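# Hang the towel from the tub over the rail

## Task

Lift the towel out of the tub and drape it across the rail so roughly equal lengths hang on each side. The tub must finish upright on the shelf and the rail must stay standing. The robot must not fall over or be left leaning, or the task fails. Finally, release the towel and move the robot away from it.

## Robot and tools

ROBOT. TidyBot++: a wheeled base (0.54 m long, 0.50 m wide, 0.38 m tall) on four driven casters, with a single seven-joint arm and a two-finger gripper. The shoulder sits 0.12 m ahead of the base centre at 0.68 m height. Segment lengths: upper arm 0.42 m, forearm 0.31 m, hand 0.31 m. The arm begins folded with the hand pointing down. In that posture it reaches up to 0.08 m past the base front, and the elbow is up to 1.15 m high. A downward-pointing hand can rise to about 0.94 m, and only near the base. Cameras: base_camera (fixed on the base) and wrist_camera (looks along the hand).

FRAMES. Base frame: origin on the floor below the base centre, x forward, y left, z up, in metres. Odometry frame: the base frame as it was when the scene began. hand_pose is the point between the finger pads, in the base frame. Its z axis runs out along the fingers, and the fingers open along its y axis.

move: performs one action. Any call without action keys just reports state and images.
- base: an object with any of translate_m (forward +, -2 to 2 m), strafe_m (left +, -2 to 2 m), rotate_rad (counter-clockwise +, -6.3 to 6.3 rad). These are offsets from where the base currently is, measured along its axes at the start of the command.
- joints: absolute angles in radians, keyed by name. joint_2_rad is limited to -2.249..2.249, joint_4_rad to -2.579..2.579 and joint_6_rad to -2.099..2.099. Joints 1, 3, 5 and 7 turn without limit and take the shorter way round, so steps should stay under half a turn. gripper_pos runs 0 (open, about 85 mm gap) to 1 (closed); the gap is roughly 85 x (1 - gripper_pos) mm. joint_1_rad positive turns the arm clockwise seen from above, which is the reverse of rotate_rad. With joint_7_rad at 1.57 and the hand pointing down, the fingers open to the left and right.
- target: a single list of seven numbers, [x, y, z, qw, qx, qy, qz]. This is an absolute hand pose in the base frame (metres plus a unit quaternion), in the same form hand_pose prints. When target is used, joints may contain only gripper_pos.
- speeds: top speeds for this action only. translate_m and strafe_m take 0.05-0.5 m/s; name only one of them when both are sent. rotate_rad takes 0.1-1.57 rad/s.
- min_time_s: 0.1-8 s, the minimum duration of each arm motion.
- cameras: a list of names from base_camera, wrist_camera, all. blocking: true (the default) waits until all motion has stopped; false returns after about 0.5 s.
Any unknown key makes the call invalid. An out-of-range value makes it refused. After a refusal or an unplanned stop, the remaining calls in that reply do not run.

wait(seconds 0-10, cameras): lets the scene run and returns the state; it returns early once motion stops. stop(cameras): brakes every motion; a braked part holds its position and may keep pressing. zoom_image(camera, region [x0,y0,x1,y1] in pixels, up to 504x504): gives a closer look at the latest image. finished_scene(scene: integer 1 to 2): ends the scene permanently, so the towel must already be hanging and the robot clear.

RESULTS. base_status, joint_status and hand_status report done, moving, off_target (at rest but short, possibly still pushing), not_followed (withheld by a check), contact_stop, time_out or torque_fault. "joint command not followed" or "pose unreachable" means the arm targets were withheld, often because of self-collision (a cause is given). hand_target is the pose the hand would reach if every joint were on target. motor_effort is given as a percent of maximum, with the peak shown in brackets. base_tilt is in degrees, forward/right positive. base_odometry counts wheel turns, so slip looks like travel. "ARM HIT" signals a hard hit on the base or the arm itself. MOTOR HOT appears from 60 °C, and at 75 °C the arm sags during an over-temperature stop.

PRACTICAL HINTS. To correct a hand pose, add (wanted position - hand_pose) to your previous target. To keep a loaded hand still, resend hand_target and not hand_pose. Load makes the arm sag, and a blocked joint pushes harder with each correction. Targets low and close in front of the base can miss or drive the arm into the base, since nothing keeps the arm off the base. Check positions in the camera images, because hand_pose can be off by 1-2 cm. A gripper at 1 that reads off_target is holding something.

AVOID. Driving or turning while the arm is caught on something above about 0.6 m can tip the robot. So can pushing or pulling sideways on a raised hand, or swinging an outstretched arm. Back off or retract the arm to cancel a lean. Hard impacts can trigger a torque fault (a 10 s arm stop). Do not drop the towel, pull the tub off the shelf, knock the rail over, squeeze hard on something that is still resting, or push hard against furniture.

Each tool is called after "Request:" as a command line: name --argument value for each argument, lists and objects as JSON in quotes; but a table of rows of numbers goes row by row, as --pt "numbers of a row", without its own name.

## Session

Request:
move --joints '{"joint_6_rad": 0.4}' --cameras '["all"]'

Scene clock: 1.87 s.
Motor temperatures (°C): [40 38 35 38 41 42 46]
move: done
base_odometry: x=+0.000 y=+0.000 heading=+0.000
base_tilt: forward=+0.7 right=-0.5
base_status: not commanded
joint_positions: joint_1_rad=-0.023 joint_2_rad=-0.340 joint_3_rad=+3.099 joint_4_rad=-2.517 joint_5_rad=+0.037 joint_6_rad=+0.342 joint_7_rad=+1.579 gripper_pos=+0.000
joint_status: all done
motor_effort: joint_1_rad=+0(1) joint_2_rad=-6(6) joint_3_rad=+1(1) joint_4_rad=+17(18) joint_5_rad=+0(2) joint_6_rad=+9(9) joint_7_rad=+1(2)
hand_pose: x=+0.5359 y=+0.0336 z=+0.8178 quat_wxyz=(-0.005, +0.793, +0.050, +0.608) (m; base frame)
hand_target: x=+0.5400 y=+0.0348 z=+0.8353 quat_wxyz=(-0.007, +0.775, +0.050, +0.630) (m; base frame)
hand_status: not commanded
pictures: base_camera, wrist_camera
camera_calibration:
wrist_camera: T_world_to_cam=[[0.0766332, -0.99619, 0.0416191, -0.0434296], [-0.266192, -0.0606683, -0.962009, 0.98482], [0.960869, 0.0626432, -0.269828, -0.156922], [0, 0, 0, 1]] pos_world=[0.416261, 0.0263132, 0.906871]

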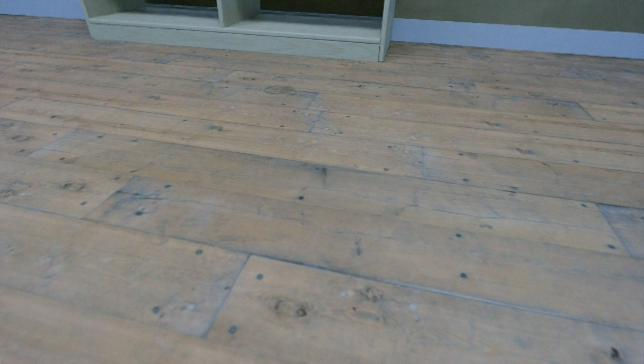

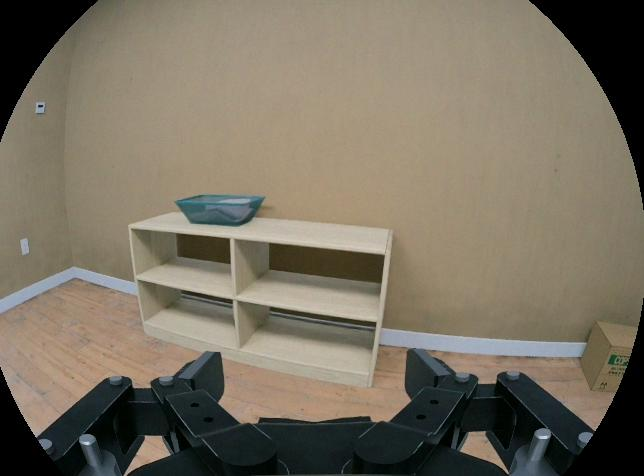

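Request:
move --base '{"translate_m": 1.16, "strafe_m": 0.61, "rotate_rad": -0.153}' --joints '{"joint_1_rad": -1.4, "joint_6_rad": 0.35}' --cameras '["all"]'

Scene clock: 53.00 s.
move: done
base_odometry: x=+1.160 y=+0.610 heading=-0.154
base_tilt: forward=+0.6 right=-0.5
base_status: done
joint_positions: joint_1_rad=-1.375 joint_2_rad=-0.340 joint_3_rad=+3.099 joint_4_rad=-2.517 joint_5_rad=+0.037 joint_6_rad=+0.342 joint_7_rad=+1.579 gripper_pos=+0.000
joint_status: all done
motor_effort: joint_1_rad=-1(2) joint_2_rad=-6(7) joint_3_rad=+1(2) joint_4_rad=+17(18) joint_5_rad=+0(2) joint_6_rad=+9(10) joint_7_rad=+1(2)
hand_pose: x=+0.1766 y=+0.4143 z=+0.8179 quat_wxyz=(-0.384, +0.587, +0.535, +0.471) (m; base frame)
hand_target: x=+0.1662 y=+0.4162 z=+0.8202 quat_wxyz=(-0.392, +0.578, +0.541, +0.468) (m; base frame)
hand_status: not commanded
pictures: base_camera, wrist_camera
camera_calibration:
wrist_camera: T_world_to_cam=[[0.989106, -0.141207, 0.0415946, -0.151999], [0.00152619, -0.272709, -0.962095, 0.95303], [0.147198, 0.951678, -0.269522, -0.0603265], [0, 0, 0, 1]] pos_world=[0.157769, 0.295848, 0.906969]

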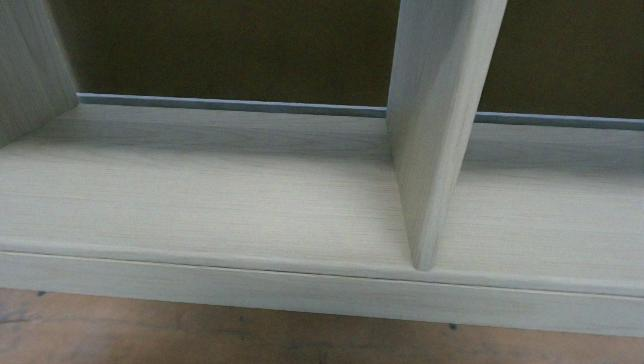

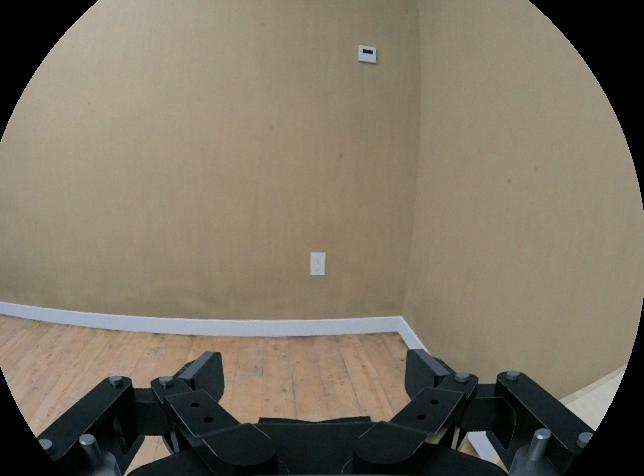

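Request:
move --base '{"translate_m": 0.075, "rotate_rad": -0.025}' --speeds '{"translate_m": 0.2}' --joints '{"joint_1_rad": 0.0, "joint_2_rad": 0.0, "joint_3_rad": 3.14, "joint_4_rad": -1.1, "joint_5_rad": 0.0, "joint_6_rad": -2.0, "joint_7_rad": 1.57}' --cameras '["wrist_camera"]'

Request:
zoom_image --camera "wrist_camera" --region '[120, 60, 520, 380]'

Scene clock: 67.47 s.
move: done
base_odometry: x=+1.234 y=+0.599 heading=-0.179
base_tilt: forward=+0.7 right=-0.5
base_status: done
joint_positions: joint_1_rad=-0.025 joint_2_rad=-0.017 joint_3_rad=+3.123 joint_4_rad=-1.134 joint_5_rad=+0.037 joint_6_rad=-1.955 joint_7_rad=+1.579 gripper_pos=+0.000
joint_status: all done
motor_effort: joint_1_rad=+0(2) joint_2_rad=-12(14) joint_3_rad=+0(2) joint_4_rad=+14(19) joint_5_rad=+0(2) joint_6_rad=+0(10) joint_7_rad=+2(3)
hand_pose: x=+0.4158 y=+0.0033 z=+0.9297 quat_wxyz=(+0.017, +0.999, +0.018, +0.035) (m; base frame)
hand_target: x=+0.4121 y=+0.0018 z=+0.9341 quat_wxyz=(+0.000, +1.000, +0.000, +0.021) (m; base frame)
hand_status: not commanded
pictures: wrist_camera
camera_calibration:
wrist_camera: T_world_to_cam=[[0.0207148, -0.99898, 0.0401221, -0.0443013], [-0.997929, -0.0231041, -0.0600343, 0.524228], [0.0609, -0.0387954, -0.99739, 1.0416], [0, 0, 0, 1]] pos_world=[0.460627, 0.00826495, 1.07213]

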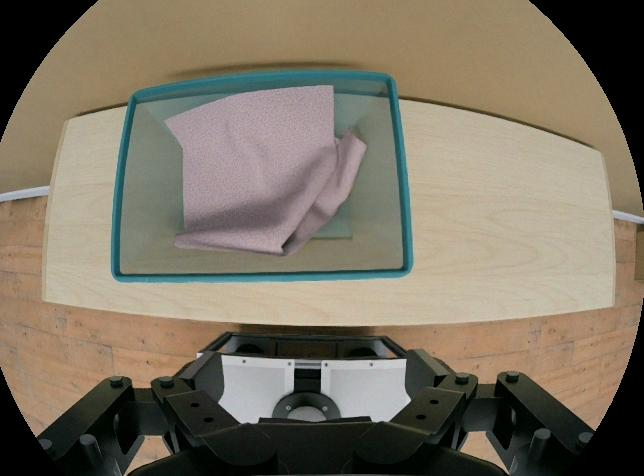

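Scaled by 1.260.

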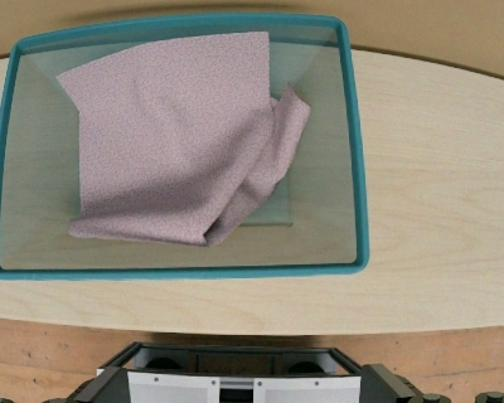

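Request:
move --target '[0.645, 0.1, 0.745, 0.0, 0.9848, 0.0, 0.1736]' --min_time_s 1.5 --cameras '["wrist_camera"]'

Request:
zoom_image --camera "wrist_camera" --region '[120, 120, 520, 440]'

Scene clock: 141.83 s.
move: done
base_odometry: x=+1.234 y=+0.599 heading=-0.179
base_tilt: forward=+0.7 right=-0.5
base_status: not commanded
joint_positions: joint_1_rad=-0.211 joint_2_rad=+0.289 joint_3_rad=+3.126 joint_4_rad=-1.412 joint_5_rad=+0.041 joint_6_rad=-1.131 joint_7_rad=+1.399 gripper_pos=+0.000
joint_status: not commanded
motor_effort: joint_1_rad=+0(1) joint_2_rad=-24(27) joint_3_rad=+0(1) joint_4_rad=+17(18) joint_5_rad=+0(1) joint_6_rad=+3(3) joint_7_rad=+1(2)
hand_pose: x=+0.6341 y=+0.1076 z=+0.7477 quat_wxyz=(-0.013, +0.987, +0.033, +0.154) (m; base frame)
hand_target: x=+0.6450 y=+0.1000 z=+0.7450 quat_wxyz=(+0.000, +0.985, +0.000, +0.174) (m; base frame)
hand_status: done (0.014 m and 4.6 deg from the pose sent, 0.310 m and 16.3 deg at the start)
pictures: wrist_camera
camera_calibration:
wrist_camera: T_world_to_cam=[[0.0534299, -0.998481, -0.01346, 0.0819005], [-0.953893, -0.0470478, -0.296438, 0.885032], [0.295354, 0.028678, -0.954957, 0.663109], [0, 0, 0, 1]] pos_world=[0.643997, 0.104398, 0.8967]

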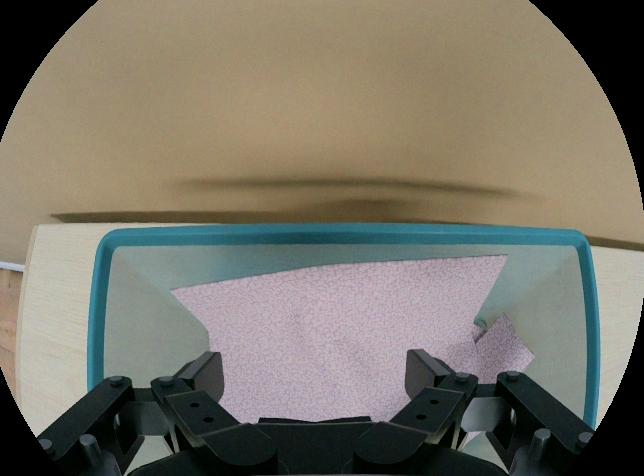

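Scaled by 1.260.

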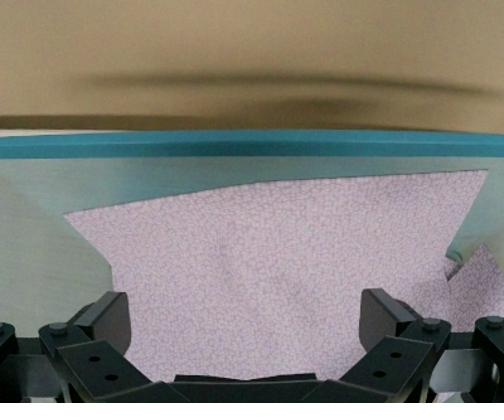

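Request:
move --target '[0.672, 0.085, 0.637, 0.0, 0.9848, 0.0, 0.1736]' --min_time_s 1.5 --cameras '["wrist_camera"]'

Scene clock: 162.03 s.
move: done
base_odometry: x=+1.234 y=+0.599 heading=-0.179
base_tilt: forward=+0.7 right=-0.5
base_status: not commanded
joint_positions: joint_1_rad=-0.211 joint_2_rad=+0.404 joint_3_rad=+3.167 joint_4_rad=-1.581 joint_5_rad=+0.041 joint_6_rad=-0.833 joint_7_rad=+1.399 gripper_pos=+0.000
joint_status: not commanded
motor_effort: joint_1_rad=+0(1) joint_2_rad=-27(28) joint_3_rad=+0(0) joint_4_rad=+15(17) joint_5_rad=-1(2) joint_6_rad=+3(4) joint_7_rad=+2(2)
hand_pose: x=+0.6633 y=+0.0949 z=+0.6473 quat_wxyz=(-0.007, +0.986, +0.020, +0.163) (m; base frame)
hand_target: x=+0.6720 y=+0.0850 z=+0.6370 quat_wxyz=(+0.000, +0.985, +0.000, +0.174) (m; base frame)
hand_status: done (0.017 m and 2.8 deg from the pose sent, 0.119 m and 4.6 deg at the start)
pictures: wrist_camera
camera_calibration:
wrist_camera: T_world_to_cam=[[0.0271944, -0.999617, -0.00518339, 0.0783795], [-0.949661, -0.0242158, -0.312342, 0.887743], [0.312097, 0.0134164, -0.949955, 0.546096], [0, 0, 0, 1]] pos_world=[0.670489, 0.0925202, 0.796453]

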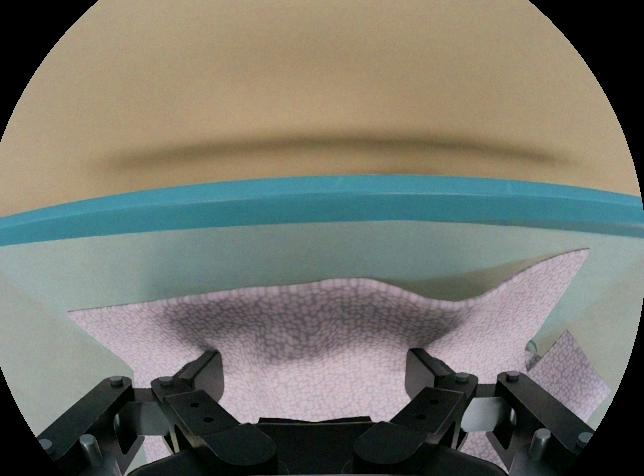

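Request:
move --target '[0.674, 0.083, 0.62, 0.0, 0.9848, 0.0, 0.1736]' --min_time_s 1.0 --cameras '[]'

Request:
move --joints '{"gripper_pos": 0.55}' --cameras '["wrist_camera"]'

Scene clock: 170.90 s.
move: done
base_odometry: x=+1.234 y=+0.599 heading=-0.179
base_tilt: forward=+0.7 right=-0.5
base_status: not commanded
joint_positions: joint_1_rad=-0.211 joint_2_rad=+0.417 joint_3_rad=+3.172 joint_4_rad=-1.604 joint_5_rad=+0.041 joint_6_rad=-0.786 joint_7_rad=+1.399 gripper_pos=+0.000
joint_status: not commanded
motor_effort: joint_1_rad=+0(1) joint_2_rad=-26(27) joint_3_rad=+0(0) joint_4_rad=+16(16) joint_5_rad=+1(1) joint_6_rad=+4(4) joint_7_rad=+1(2)
hand_pose: x=+0.6674 y=+0.0931 z=+0.6358 quat_wxyz=(-0.007, +0.986, +0.019, +0.168) (m; base frame)
hand_target: x=+0.6740 y=+0.0830 z=+0.6200 quat_wxyz=(+0.000, +0.985, +0.000, +0.174) (m; base frame)
hand_status: done (0.020 m and 2.4 deg from the pose sent, 0.032 m and 2.8 deg at the start)
pictures: none
No camera images: "cameras" was empty.

Scene clock: 171.73 s.
move: done
base_odometry: x=+1.234 y=+0.599 heading=-0.179
base_tilt: forward=+0.7 right=-0.4
base_status: not commanded
joint_positions: joint_1_rad=-0.211 joint_2_rad=+0.416 joint_3_rad=+3.177 joint_4_rad=-1.604 joint_5_rad=+0.041 joint_6_rad=-0.778 joint_7_rad=+1.399 gripper_pos=+0.550
joint_status: all done
motor_effort: joint_1_rad=+0(1) joint_2_rad=-23(27) joint_3_rad=+0(1) joint_4_rad=+13(16) joint_5_rad=+0(1) joint_6_rad=+3(4) joint_7_rad=+2(2)
hand_pose: x=+0.6701 y=+0.0913 z=+0.6371 quat_wxyz=(-0.006, +0.985, +0.017, +0.172) (m; base frame)
hand_target: x=+0.6740 y=+0.0830 z=+0.6200 quat_wxyz=(+0.000, +0.985, +0.000, +0.174) (m; base frame)
hand_status: not commanded
pictures: wrist_camera
camera_calibration:
wrist_camera: T_world_to_cam=[[0.0205255, -0.999777, -0.00492684, 0.0788561], [-0.943437, -0.0177373, -0.331076, 0.898187], [0.330915, 0.0114437, -0.943591, 0.517834], [0, 0, 0, 1]] pos_world=[0.674406, 0.0888441, 0.78638]

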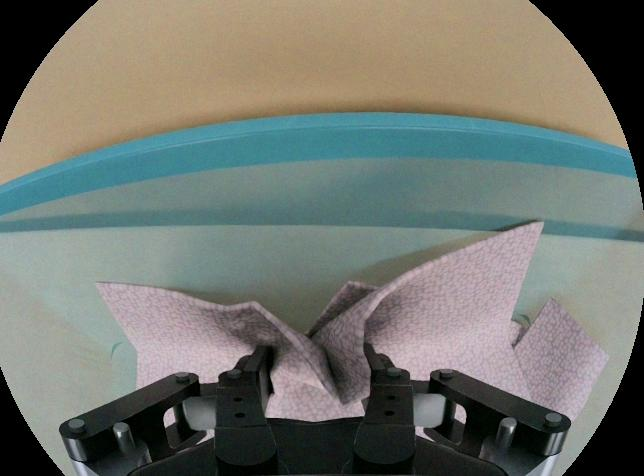

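Request:
move --target '[0.674, 0.083, 0.627, 0.0, 0.9848, 0.0, 0.1736]' --joints '{"gripper_pos": 1.0}' --min_time_s 0.8 --cameras '["wrist_camera"]'

Scene clock: 177.13 s.
move: done
base_odometry: x=+1.234 y=+0.599 heading=-0.179
base_tilt: forward=+0.7 right=-0.5
base_status: not commanded
joint_positions: joint_1_rad=-0.211 joint_2_rad=+0.413 joint_3_rad=+3.178 joint_4_rad=-1.604 joint_5_rad=+0.041 joint_6_rad=-0.778 joint_7_rad=+1.399 gripper_pos=+0.970
joint_status: all done
motor_effort: joint_1_rad=+0(1) joint_2_rad=-20(23) joint_3_rad=+0(1) joint_4_rad=+12(13) joint_5_rad=+0(2) joint_6_rad=+2(3) joint_7_rad=+2(2)
hand_pose: x=+0.6703 y=+0.0910 z=+0.6391 quat_wxyz=(-0.006, +0.985, +0.017, +0.174) (m; base frame)
hand_target: x=+0.6740 y=+0.0830 z=+0.6270 quat_wxyz=(+0.000, +0.985, +0.000, +0.174) (m; base frame)
hand_status: done (0.015 m and 2.0 deg from the pose sent, 0.014 m and 2.1 deg at the start)
pictures: wrist_camera
camera_calibration:
wrist_camera: T_world_to_cam=[[0.0199771, -0.999786, -0.00536555, 0.0791891], [-0.942293, -0.0170339, -0.334355, 0.900294], [0.334192, 0.0117354, -0.942432, 0.516668], [0, 0, 0, 1]] pos_world=[0.674093, 0.0884444, 0.788367]

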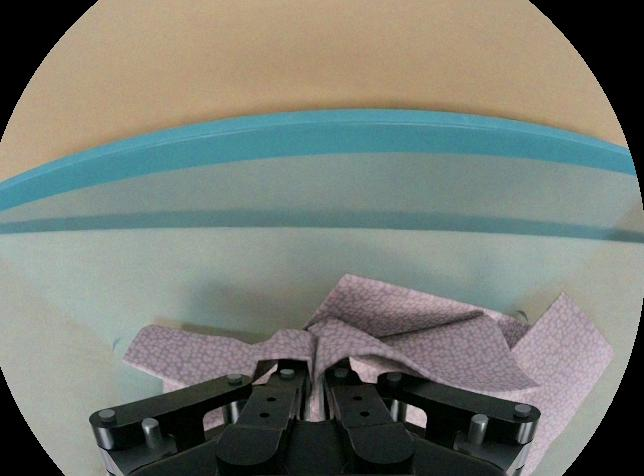

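Request:
move --joints '{"joint_1_rad": -0.1, "joint_2_rad": -0.05, "joint_3_rad": 3.14, "joint_4_rad": -0.85, "joint_5_rad": 0.0, "joint_6_rad": -1.6, "joint_7_rad": 1.5}' --min_time_s 2.0 --cameras '["wrist_camera"]'

Scene clock: 194.60 s.
move: done
base_odometry: x=+1.234 y=+0.599 heading=-0.179
base_tilt: forward=+0.7 right=-0.5
base_status: not commanded
joint_positions: joint_1_rad=-0.126 joint_2_rad=-0.041 joint_3_rad=+3.159 joint_4_rad=-0.881 joint_5_rad=+0.041 joint_6_rad=-1.558 joint_7_rad=+1.417 gripper_pos=+0.971
joint_status: all done
motor_effort: joint_1_rad=+0(1) joint_2_rad=-13(32) joint_3_rad=+0(1) joint_4_rad=+15(18) joint_5_rad=+0(2) joint_6_rad=+7(8) joint_7_rad=+2(3)
hand_pose: x=+0.5455 y=+0.0346 z=+1.0830 quat_wxyz=(-0.029, +0.931, -0.029, +0.362) (m; base frame)
hand_target: x=+0.5314 y=+0.0434 z=+1.0915 quat_wxyz=(-0.031, +0.932, +0.014, +0.361) (m; base frame)
hand_status: not commanded
pictures: wrist_camera
camera_calibration:
wrist_camera: T_world_to_cam=[[-0.0470755, -0.99581, -0.0783982, 0.143264], [-0.741237, 0.0874363, -0.665524, 1.1755], [0.669591, 0.0267817, -0.742247, 0.577165], [0, 0, 0, 1]] pos_world=[0.491607, 0.0244244, 1.22196]

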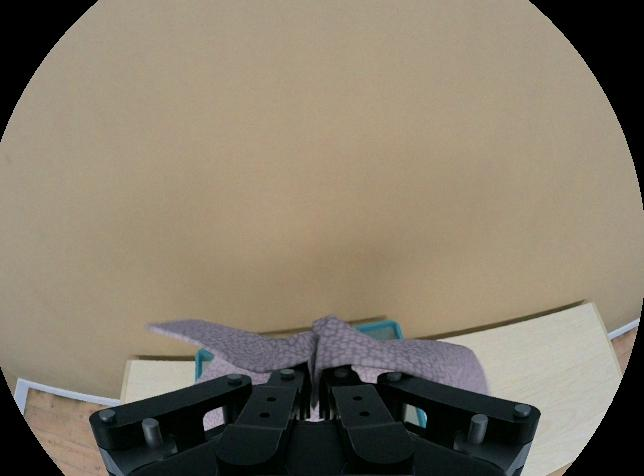

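Request:
move --joints '{"joint_1_rad": 0.0, "joint_2_rad": 0.0, "joint_3_rad": 3.14, "joint_4_rad": -0.5, "joint_5_rad": 0.0, "joint_6_rad": -1.35, "joint_7_rad": 1.57}' --min_time_s 1.2 --cameras '[]'

Request:
move --base '{"translate_m": -0.5, "rotate_rad": -1.3}' --speeds '{"translate_m": 0.35, "rotate_rad": 0.8}' --cameras '["all"]'

Scene clock: 203.57 s.
move: done
base_odometry: x=+1.234 y=+0.599 heading=-0.179
base_tilt: forward=+0.7 right=-0.5
base_status: not commanded
joint_positions: joint_1_rad=-0.026 joint_2_rad=-0.013 joint_3_rad=+3.158 joint_4_rad=-0.532 joint_5_rad=+0.041 joint_6_rad=-1.413 joint_7_rad=+1.483 gripper_pos=+0.971
joint_status: all done
motor_effort: joint_1_rad=+0(2) joint_2_rad=-11(14) joint_3_rad=+0(1) joint_4_rad=+13(16) joint_5_rad=+0(3) joint_6_rad=+9(10) joint_7_rad=+2(3)
hand_pose: x=+0.5610 y=-0.0074 z=+1.2653 quat_wxyz=(-0.009, +0.822, -0.041, +0.568) (m; base frame)
hand_target: x=+0.5689 y=+0.0021 z=+1.2927 quat_wxyz=(-0.001, +0.799, +0.000, +0.602) (m; base frame)
hand_status: not commanded
pictures: none
No camera images: "cameras" was empty.

Scene clock: 206.13 s.
move: done
base_odometry: x=+0.742 y=+0.688 heading=-1.478
base_tilt: forward=+0.7 right=-0.4
base_status: done
joint_positions: joint_1_rad=-0.015 joint_2_rad=+0.008 joint_3_rad=+3.150 joint_4_rad=-0.532 joint_5_rad=+0.039 joint_6_rad=-1.410 joint_7_rad=+1.483 gripper_pos=+0.971
joint_status: not commanded
motor_effort: joint_1_rad=+0(2) joint_2_rad=-12(16) joint_3_rad=+0(2) joint_4_rad=+13(14) joint_5_rad=+0(2) joint_6_rad=+9(10) joint_7_rad=+1(2)
hand_pose: x=+0.5734 y=-0.0074 z=+1.2570 quat_wxyz=(-0.009, +0.827, -0.042, +0.561) (m; base frame)
hand_target: x=+0.5689 y=+0.0021 z=+1.2927 quat_wxyz=(-0.001, +0.799, +0.000, +0.602) (m; base frame)
hand_status: not commanded
pictures: base_camera, wrist_camera
camera_calibration:
wrist_camera: T_world_to_cam=[[-0.069839, -0.994989, -0.0715511, 0.120847], [-0.374082, 0.0926141, -0.92276, 1.42854], [0.924762, -0.0376786, -0.378676, 0.0848709], [0, 0, 0, 1]] pos_world=[0.464348, -0.00886445, 1.35899]

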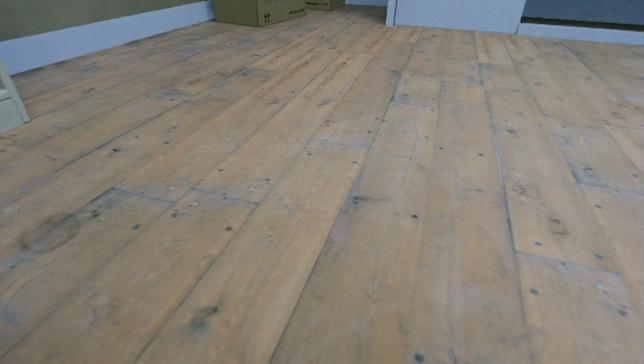

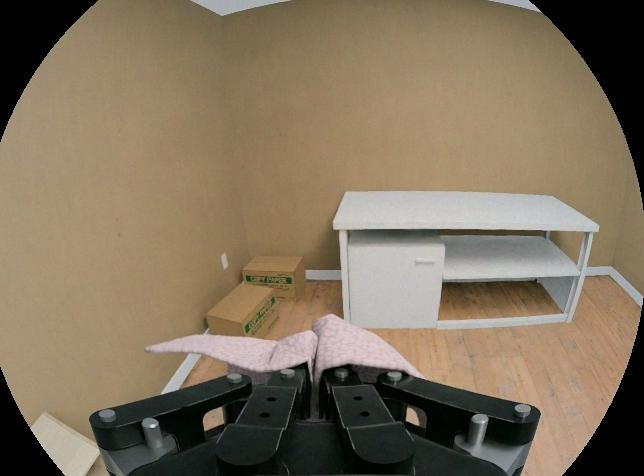

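Request:
move --base '{"rotate_rad": -1.6}' --speeds '{"rotate_rad": 0.9}' --cameras '["all"]'

Scene clock: 217.53 s.
move: done
base_odometry: x=+0.742 y=+0.688 heading=-3.077
base_tilt: forward=+0.7 right=-0.5
base_status: done
joint_positions: joint_1_rad=-0.015 joint_2_rad=+0.008 joint_3_rad=+3.148 joint_4_rad=-0.532 joint_5_rad=+0.037 joint_6_rad=-1.410 joint_7_rad=+1.483 gripper_pos=+0.971
joint_status: not commanded
motor_effort: joint_1_rad=+0(2) joint_2_rad=-12(14) joint_3_rad=+0(2) joint_4_rad=+13(14) joint_5_rad=-1(2) joint_6_rad=+9(9) joint_7_rad=+1(2)
hand_pose: x=+0.5734 y=-0.0063 z=+1.2570 quat_wxyz=(-0.010, +0.827, -0.041, +0.561) (m; base frame)
hand_target: x=+0.5689 y=+0.0021 z=+1.2927 quat_wxyz=(-0.001, +0.799, +0.000, +0.602) (m; base frame)
hand_status: not commanded
pictures: base_camera, wrist_camera
camera_calibration:
wrist_camera: T_world_to_cam=[[-0.0670055, -0.995113, -0.0725262, 0.121537], [-0.374315, 0.0924516, -0.922681, 1.42848], [0.924877, -0.0346771, -0.378681, 0.0848713], [0, 0, 0, 1]] pos_world=[0.464351, -0.00817889, 1.35899]

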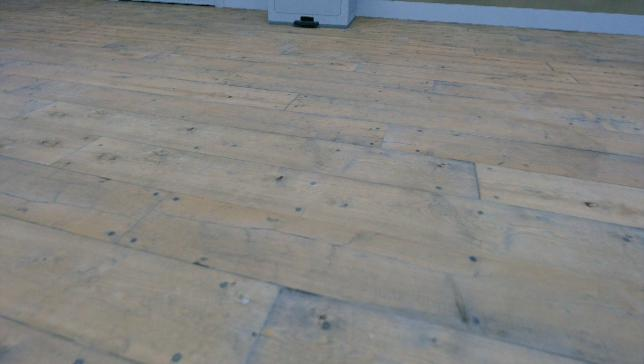

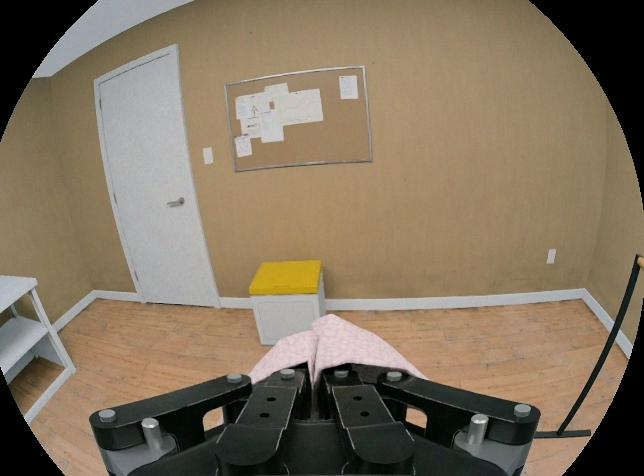

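Request:
move --base '{"translate_m": 1.004, "strafe_m": -0.152, "rotate_rad": -2.016}' --speeds '{"translate_m": 0.45, "rotate_rad": 0.8}' --joints '{"joint_1_rad": 0.0, "joint_2_rad": 0.05, "joint_3_rad": 3.14, "joint_4_rad": -0.65, "joint_5_rad": 0.0, "joint_6_rad": -1.6, "joint_7_rad": 1.62}' --min_time_s 2.0 --cameras '["all"]'

Scene clock: 236.47 s.
move: done
base_odometry: x=-0.270 y=+0.775 heading=+1.189
base_tilt: forward=+0.7 right=-0.4
base_status: done
joint_positions: joint_1_rad=-0.015 joint_2_rad=+0.043 joint_3_rad=+3.146 joint_4_rad=-0.632 joint_5_rad=+0.036 joint_6_rad=-1.561 joint_7_rad=+1.533 gripper_pos=+0.971
joint_status: all done
motor_effort: joint_1_rad=+0(2) joint_2_rad=-14(16) joint_3_rad=+0(3) joint_4_rad=+14(15) joint_5_rad=+0(2) joint_6_rad=+8(11) joint_7_rad=+2(3)
hand_pose: x=+0.5786 y=-0.0051 z=+1.1556 quat_wxyz=(+0.006, +0.899, -0.020, +0.438) (m; base frame)
hand_target: x=+0.5747 y=+0.0020 z=+1.1351 quat_wxyz=(+0.010, +0.912, +0.023, +0.408) (m; base frame)
hand_status: not commanded
pictures: base_camera, wrist_camera
camera_calibration:
wrist_camera: T_world_to_cam=[[-0.0549397, -0.998392, -0.0139335, 0.0410333], [-0.622351, 0.0451524, -0.781435, 1.31678], [0.780808, -0.0342602, -0.623831, 0.408422], [0, 0, 0, 1]] pos_world=[0.502858, -0.00449611, 1.28434]

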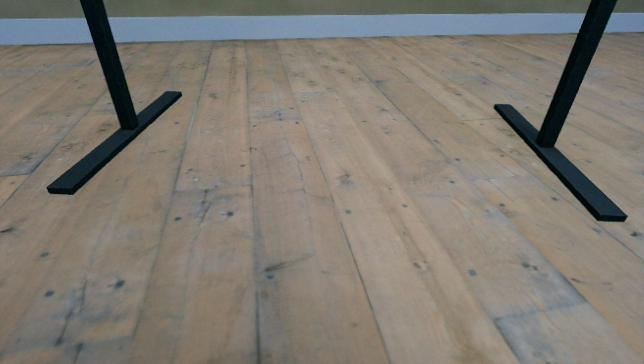

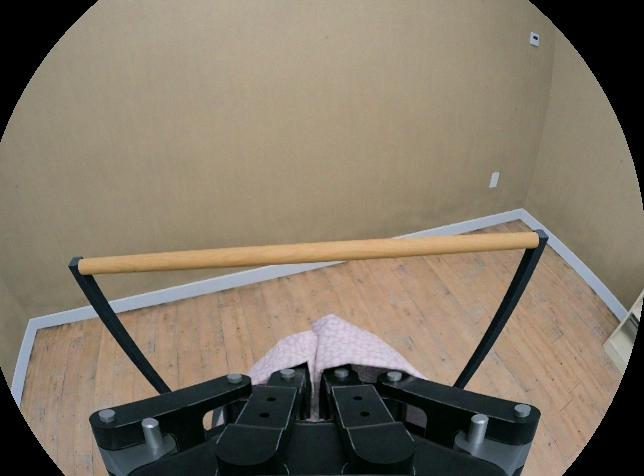

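Request:
move --joints '{"joint_2_rad": 0.08, "joint_4_rad": -2.36, "joint_6_rad": 0.08}' --min_time_s 1.8 --cameras '["all"]'

Scene clock: 255.83 s.
move: done
base_odometry: x=-0.270 y=+0.775 heading=+1.189
base_tilt: forward=+0.7 right=-0.5
base_status: not commanded
joint_positions: joint_1_rad=-0.015 joint_2_rad=+0.071 joint_3_rad=+3.146 joint_4_rad=-2.341 joint_5_rad=+0.036 joint_6_rad=+0.021 joint_7_rad=+1.533 gripper_pos=+0.971
joint_status: all done
motor_effort: joint_1_rad=+0(1) joint_2_rad=-15(22) joint_3_rad=+0(0) joint_4_rad=+14(20) joint_5_rad=-1(2) joint_6_rad=+7(9) joint_7_rad=+2(2)
hand_pose: x=+0.5709 y=+0.0060 z=+0.6395 quat_wxyz=(-0.002, +0.930, +0.004, +0.367) (m; base frame)
hand_target: x=+0.5748 y=+0.0021 z=+0.6402 quat_wxyz=(+0.009, +0.924, +0.023, +0.381) (m; base frame)
hand_status: not commanded
pictures: base_camera, wrist_camera
camera_calibration:
wrist_camera: T_world_to_cam=[[-0.00564741, -0.999965, -0.00618675, 0.0114847], [-0.737497, 0.00834314, -0.675298, 0.9063], [0.675326, 0.000749028, -0.737519, 0.225528], [0, 0, 0, 1]] pos_world=[0.516154, 0.00375397, 0.778425]

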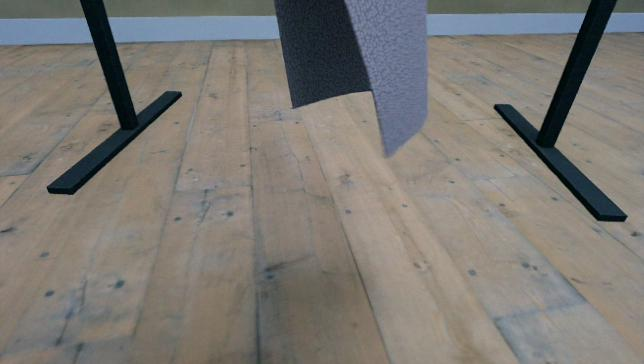

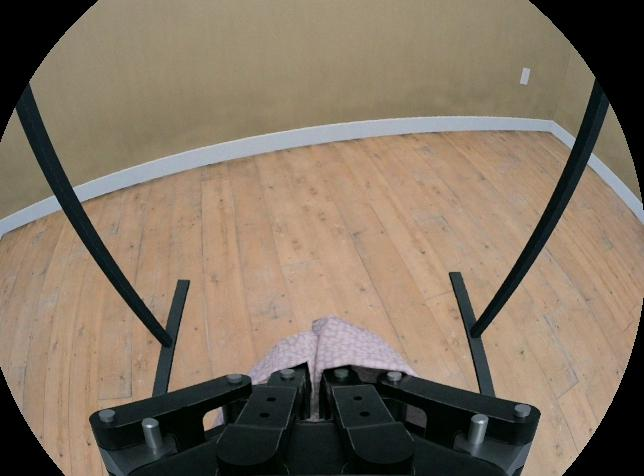

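Request:
move --joints '{"joint_1_rad": 0.0, "joint_2_rad": 0.05, "joint_4_rad": -0.6, "joint_6_rad": -1.6, "joint_7_rad": 1.62}' --min_time_s 1.8 --cameras '["wrist_camera"]'

Request:
move --base '{"translate_m": 0.42}' --speeds '{"translate_m": 0.15}' --cameras '["wrist_camera"]'

Scene clock: 273.47 s.
move: done
base_odometry: x=-0.270 y=+0.775 heading=+1.189
base_tilt: forward=+0.7 right=-0.4
base_status: not commanded
joint_positions: joint_1_rad=-0.015 joint_2_rad=+0.071 joint_3_rad=+3.146 joint_4_rad=-0.636 joint_5_rad=+0.036 joint_6_rad=-1.558 joint_7_rad=+1.533 gripper_pos=+0.971
joint_status: all done
motor_effort: joint_1_rad=+1(2) joint_2_rad=-15(23) joint_3_rad=+0(0) joint_4_rad=+14(21) joint_5_rad=-1(1) joint_6_rad=+8(9) joint_7_rad=+2(3)
hand_pose: x=+0.5924 y=-0.0049 z=+1.1413 quat_wxyz=(+0.006, +0.905, -0.020, +0.424) (m; base frame)
hand_target: x=+0.5725 y=+0.0020 z=+1.1568 quat_wxyz=(+0.010, +0.902, +0.023, +0.431) (m; base frame)
hand_status: not commanded
pictures: wrist_camera
camera_calibration:
wrist_camera: T_world_to_cam=[[-0.0552952, -0.9984, -0.011791, 0.0394923], [-0.645385, 0.0447495, -0.762546, 1.30621], [0.761853, -0.0345554, -0.646827, 0.426203], [0, 0, 0, 1]] pos_world=[0.520491, -0.00429569, 1.27219]

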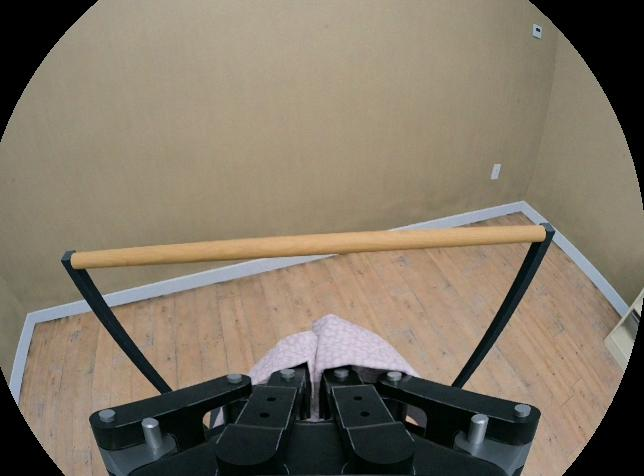

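Scene clock: 276.93 s.
move: done
base_odometry: x=-0.113 y=+1.164 heading=+1.189
base_tilt: forward=+0.6 right=-0.5
base_status: done
joint_positions: joint_1_rad=-0.015 joint_2_rad=+0.064 joint_3_rad=+3.146 joint_4_rad=-0.633 joint_5_rad=+0.036 joint_6_rad=-1.563 joint_7_rad=+1.533 gripper_pos=+0.971
joint_status: not commanded
motor_effort: joint_1_rad=+0(1) joint_2_rad=-15(19) joint_3_rad=+0(1) joint_4_rad=+14(15) joint_5_rad=+0(2) joint_6_rad=+8(8) joint_7_rad=+1(2)
hand_pose: x=+0.5880 y=-0.0050 z=+1.1445 quat_wxyz=(+0.006, +0.904, -0.020, +0.426) (m; base frame)
hand_target: x=+0.5725 y=+0.0020 z=+1.1568 quat_wxyz=(+0.010, +0.902, +0.023, +0.431) (m; base frame)
hand_status: not commanded
pictures: wrist_camera
camera_calibration:
wrist_camera: T_world_to_cam=[[-0.0552304, -0.998399, -0.0121868, 0.0396261], [-0.64186, 0.044851, -0.765509, 1.30721], [0.764831, -0.0344571, -0.643309, 0.425777], [0, 0, 0, 1]] pos_world=[0.515585, -0.00439591, 1.27507]

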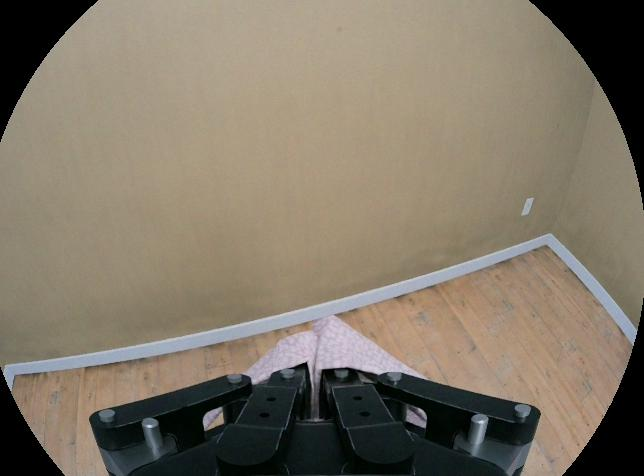

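Request:
move --joints '{"joint_2_rad": 0.105, "joint_4_rad": -1.265, "joint_6_rad": -1.21}' --min_time_s 2.2 --cameras '["all"]'

Scene clock: 287.53 s.
move: done
base_odometry: x=-0.113 y=+1.164 heading=+1.189
base_tilt: forward=+0.7 right=-0.5
base_status: not commanded
joint_positions: joint_1_rad=-0.015 joint_2_rad=+0.092 joint_3_rad=+3.146 joint_4_rad=-1.245 joint_5_rad=+0.036 joint_6_rad=-1.265 joint_7_rad=+1.533 gripper_pos=+0.971
joint_status: all done
motor_effort: joint_1_rad=+0(1) joint_2_rad=-19(20) joint_3_rad=+0(0) joint_4_rad=+17(18) joint_5_rad=-1(2) joint_6_rad=+5(8) joint_7_rad=+2(2)
hand_pose: x=+0.6237 y=-0.0042 z=+0.9067 quat_wxyz=(+0.012, +0.964, -0.013, +0.267) (m; base frame)
hand_target: x=+0.6369 y=+0.0021 z=+0.8995 quat_wxyz=(+0.007, +0.961, +0.024, +0.277) (m; base frame)
hand_status: not commanded
pictures: base_camera, wrist_camera
camera_calibration:
wrist_camera: T_world_to_cam=[[-0.0457542, -0.998849, 0.0144202, 0.00949369], [-0.861361, 0.0321371, -0.506977, 1.05048], [0.505929, -0.0356173, -0.861839, 0.605207], [0, 0, 0, 1]] pos_world=[0.599085, -0.00272086, 1.05402]

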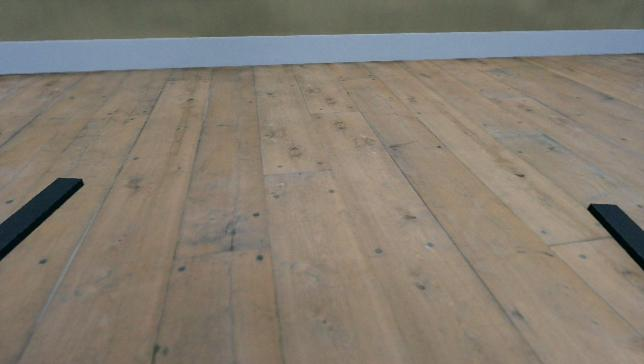

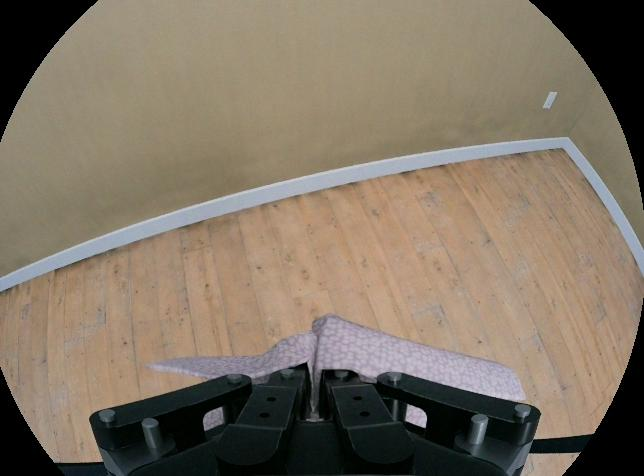

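Request:
move --joints '{"gripper_pos": 0.45}' --cameras '["wrist_camera"]'

Scene clock: 294.60 s.
move: done
base_odometry: x=-0.113 y=+1.164 heading=+1.189
base_tilt: forward=+0.7 right=-0.5
base_status: not commanded
joint_positions: joint_1_rad=-0.015 joint_2_rad=+0.092 joint_3_rad=+3.146 joint_4_rad=-1.245 joint_5_rad=+0.036 joint_6_rad=-1.262 joint_7_rad=+1.533 gripper_pos=+0.450
joint_status: all done
motor_effort: joint_1_rad=+0(1) joint_2_rad=-19(20) joint_3_rad=+0(0) joint_4_rad=+17(18) joint_5_rad=+0(1) joint_6_rad=+5(5) joint_7_rad=+1(2)
hand_pose: x=+0.6244 y=-0.0041 z=+0.9071 quat_wxyz=(+0.012, +0.963, -0.013, +0.268) (m; base frame)
hand_target: x=+0.6369 y=+0.0021 z=+0.8995 quat_wxyz=(+0.007, +0.961, +0.024, +0.277) (m; base frame)
hand_status: not commanded
pictures: wrist_camera
camera_calibration:
wrist_camera: T_world_to_cam=[[-0.0457941, -0.998849, 0.0142924, 0.00976147], [-0.859973, 0.0321392, -0.509326, 1.05252], [0.50828, -0.0356152, -0.860455, 0.602442], [0, 0, 0, 1]] pos_world=[0.599377, -0.00262087, 1.05431]

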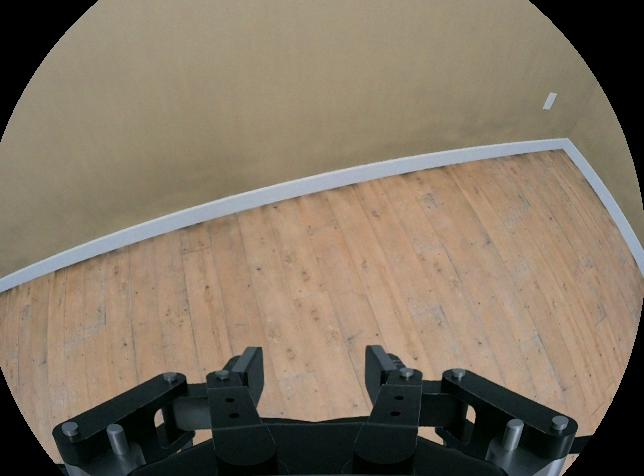

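Request:
move --joints '{"joint_2_rad": 0.0, "joint_4_rad": -0.5, "joint_6_rad": -1.4}' --min_time_s 1.5 --cameras '[]'

Request:
move --base '{"translate_m": -0.45}' --speeds '{"translate_m": 0.35}' --joints '{"joint_6_rad": -1.8}' --cameras '["all"]'

Scene clock: 307.67 s.
move: done
base_odometry: x=-0.113 y=+1.164 heading=+1.189
base_tilt: forward=+0.6 right=-0.5
base_status: not commanded
joint_positions: joint_1_rad=-0.015 joint_2_rad=+0.015 joint_3_rad=+3.146 joint_4_rad=-0.528 joint_5_rad=+0.036 joint_6_rad=-1.357 joint_7_rad=+1.533 gripper_pos=+0.450
joint_status: all done
motor_effort: joint_1_rad=+0(1) joint_2_rad=-13(21) joint_3_rad=+0(0) joint_4_rad=+13(19) joint_5_rad=+0(2) joint_6_rad=+9(9) joint_7_rad=+2(2)
hand_pose: x=+0.5822 y=-0.0049 z=+1.2710 quat_wxyz=(+0.003, +0.813, -0.018, +0.582) (m; base frame)
hand_target: x=+0.5643 y=+0.0020 z=+1.2778 quat_wxyz=(+0.014, +0.813, +0.021, +0.582) (m; base frame)
hand_status: not commanded
pictures: none
No camera images: "cameras" was empty.

Scene clock: 310.03 s.
move: done
base_odometry: x=-0.281 y=+0.747 heading=+1.189
base_tilt: forward=+0.6 right=-0.4
base_status: done
joint_positions: joint_1_rad=-0.014 joint_2_rad=+0.003 joint_3_rad=+3.146 joint_4_rad=-0.525 joint_5_rad=+0.034 joint_6_rad=-1.761 joint_7_rad=+1.533 gripper_pos=+0.450
joint_status: all done
motor_effort: joint_1_rad=+0(3) joint_2_rad=-10(16) joint_3_rad=+0(2) joint_4_rad=+11(13) joint_5_rad=+0(4) joint_6_rad=+7(9) joint_7_rad=+1(2)
hand_pose: x=+0.5129 y=-0.0055 z=+1.1695 quat_wxyz=(+0.004, +0.910, -0.023, +0.414) (m; base frame)
hand_target: x=+0.5018 y=+0.0019 z=+1.1711 quat_wxyz=(+0.010, +0.912, +0.023, +0.408) (m; base frame)
hand_status: not commanded
pictures: base_camera, wrist_camera
camera_calibration:
wrist_camera: T_world_to_cam=[[-0.0587825, -0.998128, -0.0168986, 0.0427249], [-0.66247, 0.0516668, -0.747305, 1.26742], [0.746779, -0.0327336, -0.664267, 0.533119], [0, 0, 0, 1]] pos_world=[0.444015, -0.00538757, 1.302]

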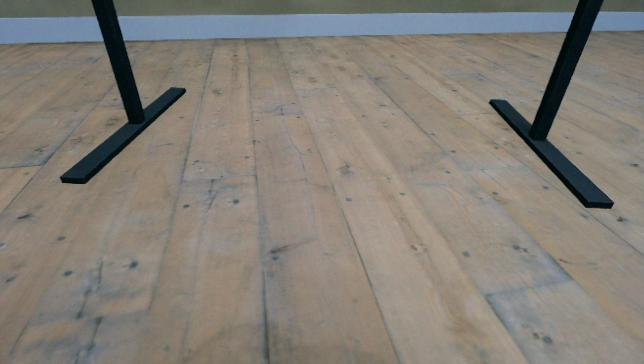

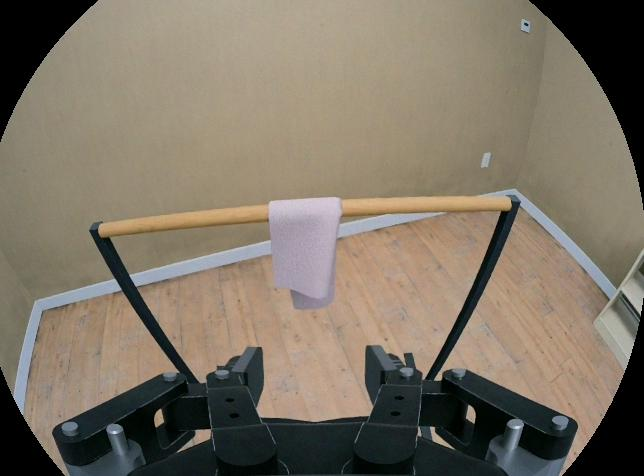

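Request:
zoom_image --camera "wrist_camera" --region '[220, 170, 400, 330]'

Scaled by 2.800.

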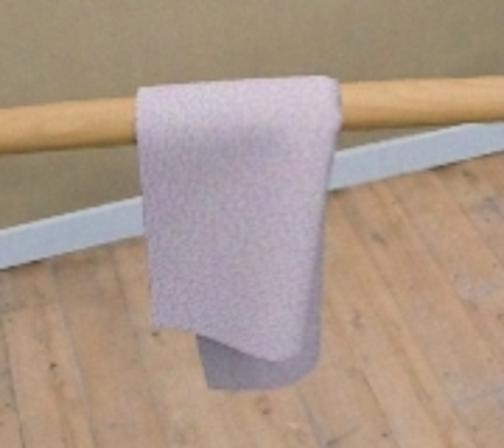

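Request:
move --base '{"strafe_m": 0.72, "rotate_rad": -0.75}' --joints '{"joint_6_rad": -1.5}' --cameras '["wrist_camera"]'

Request:
zoom_image --camera "wrist_camera" --region '[220, 170, 440, 370]'

Scene clock: 335.60 s.
move: done
base_odometry: x=-0.949 y=+1.015 heading=+0.439
base_tilt: forward=+0.7 right=-0.5
base_status: done
joint_positions: joint_1_rad=-0.014 joint_2_rad=-0.001 joint_3_rad=+3.145 joint_4_rad=-0.524 joint_5_rad=+0.034 joint_6_rad=-1.525 joint_7_rad=+1.533 gripper_pos=+0.450
joint_status: all done
motor_effort: joint_1_rad=+0(2) joint_2_rad=-11(14) joint_3_rad=+0(1) joint_4_rad=+12(13) joint_5_rad=-1(2) joint_6_rad=+8(9) joint_7_rad=+1(2)
hand_pose: x=+0.5521 y=-0.0049 z=+1.2322 quat_wxyz=(+0.003, +0.854, -0.020, +0.520) (m; base frame)
hand_target: x=+0.5527 y=+0.0020 z=+1.2489 quat_wxyz=(+0.013, +0.841, +0.021, +0.540) (m; base frame)
hand_status: not commanded
pictures: wrist_camera
camera_calibration:
wrist_camera: T_world_to_cam=[[-0.0487221, -0.998489, -0.0253974, 0.0515436], [-0.465131, 0.0451839, -0.884088, 1.39988], [0.8839, -0.0312615, -0.466629, 0.226363], [0, 0, 0, 1]] pos_world=[0.453557, -0.00471004, 1.34456]

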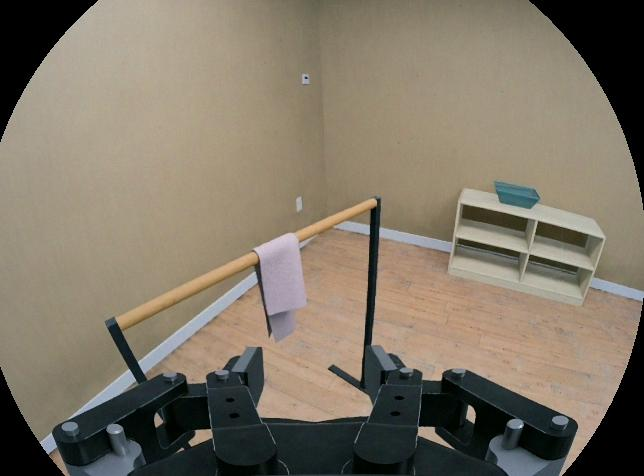

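Scaled by 2.291.

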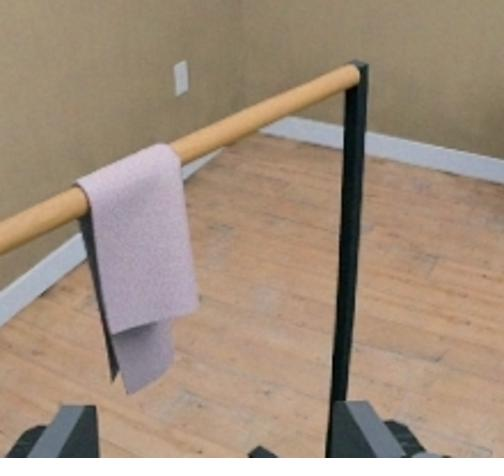

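Request:
zoom_image --camera "wrist_camera" --region '[235, 220, 335, 350]'

Scaled by 3.877.

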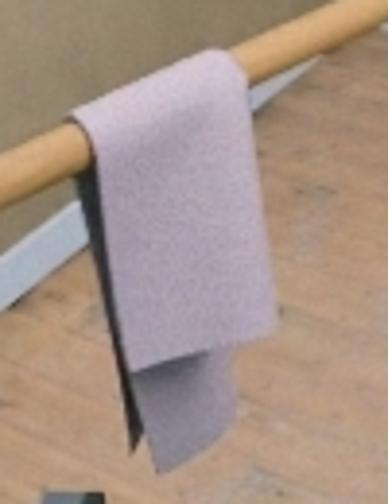

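Request:
finished_scene --scene 2

The scene is finished: the task was done.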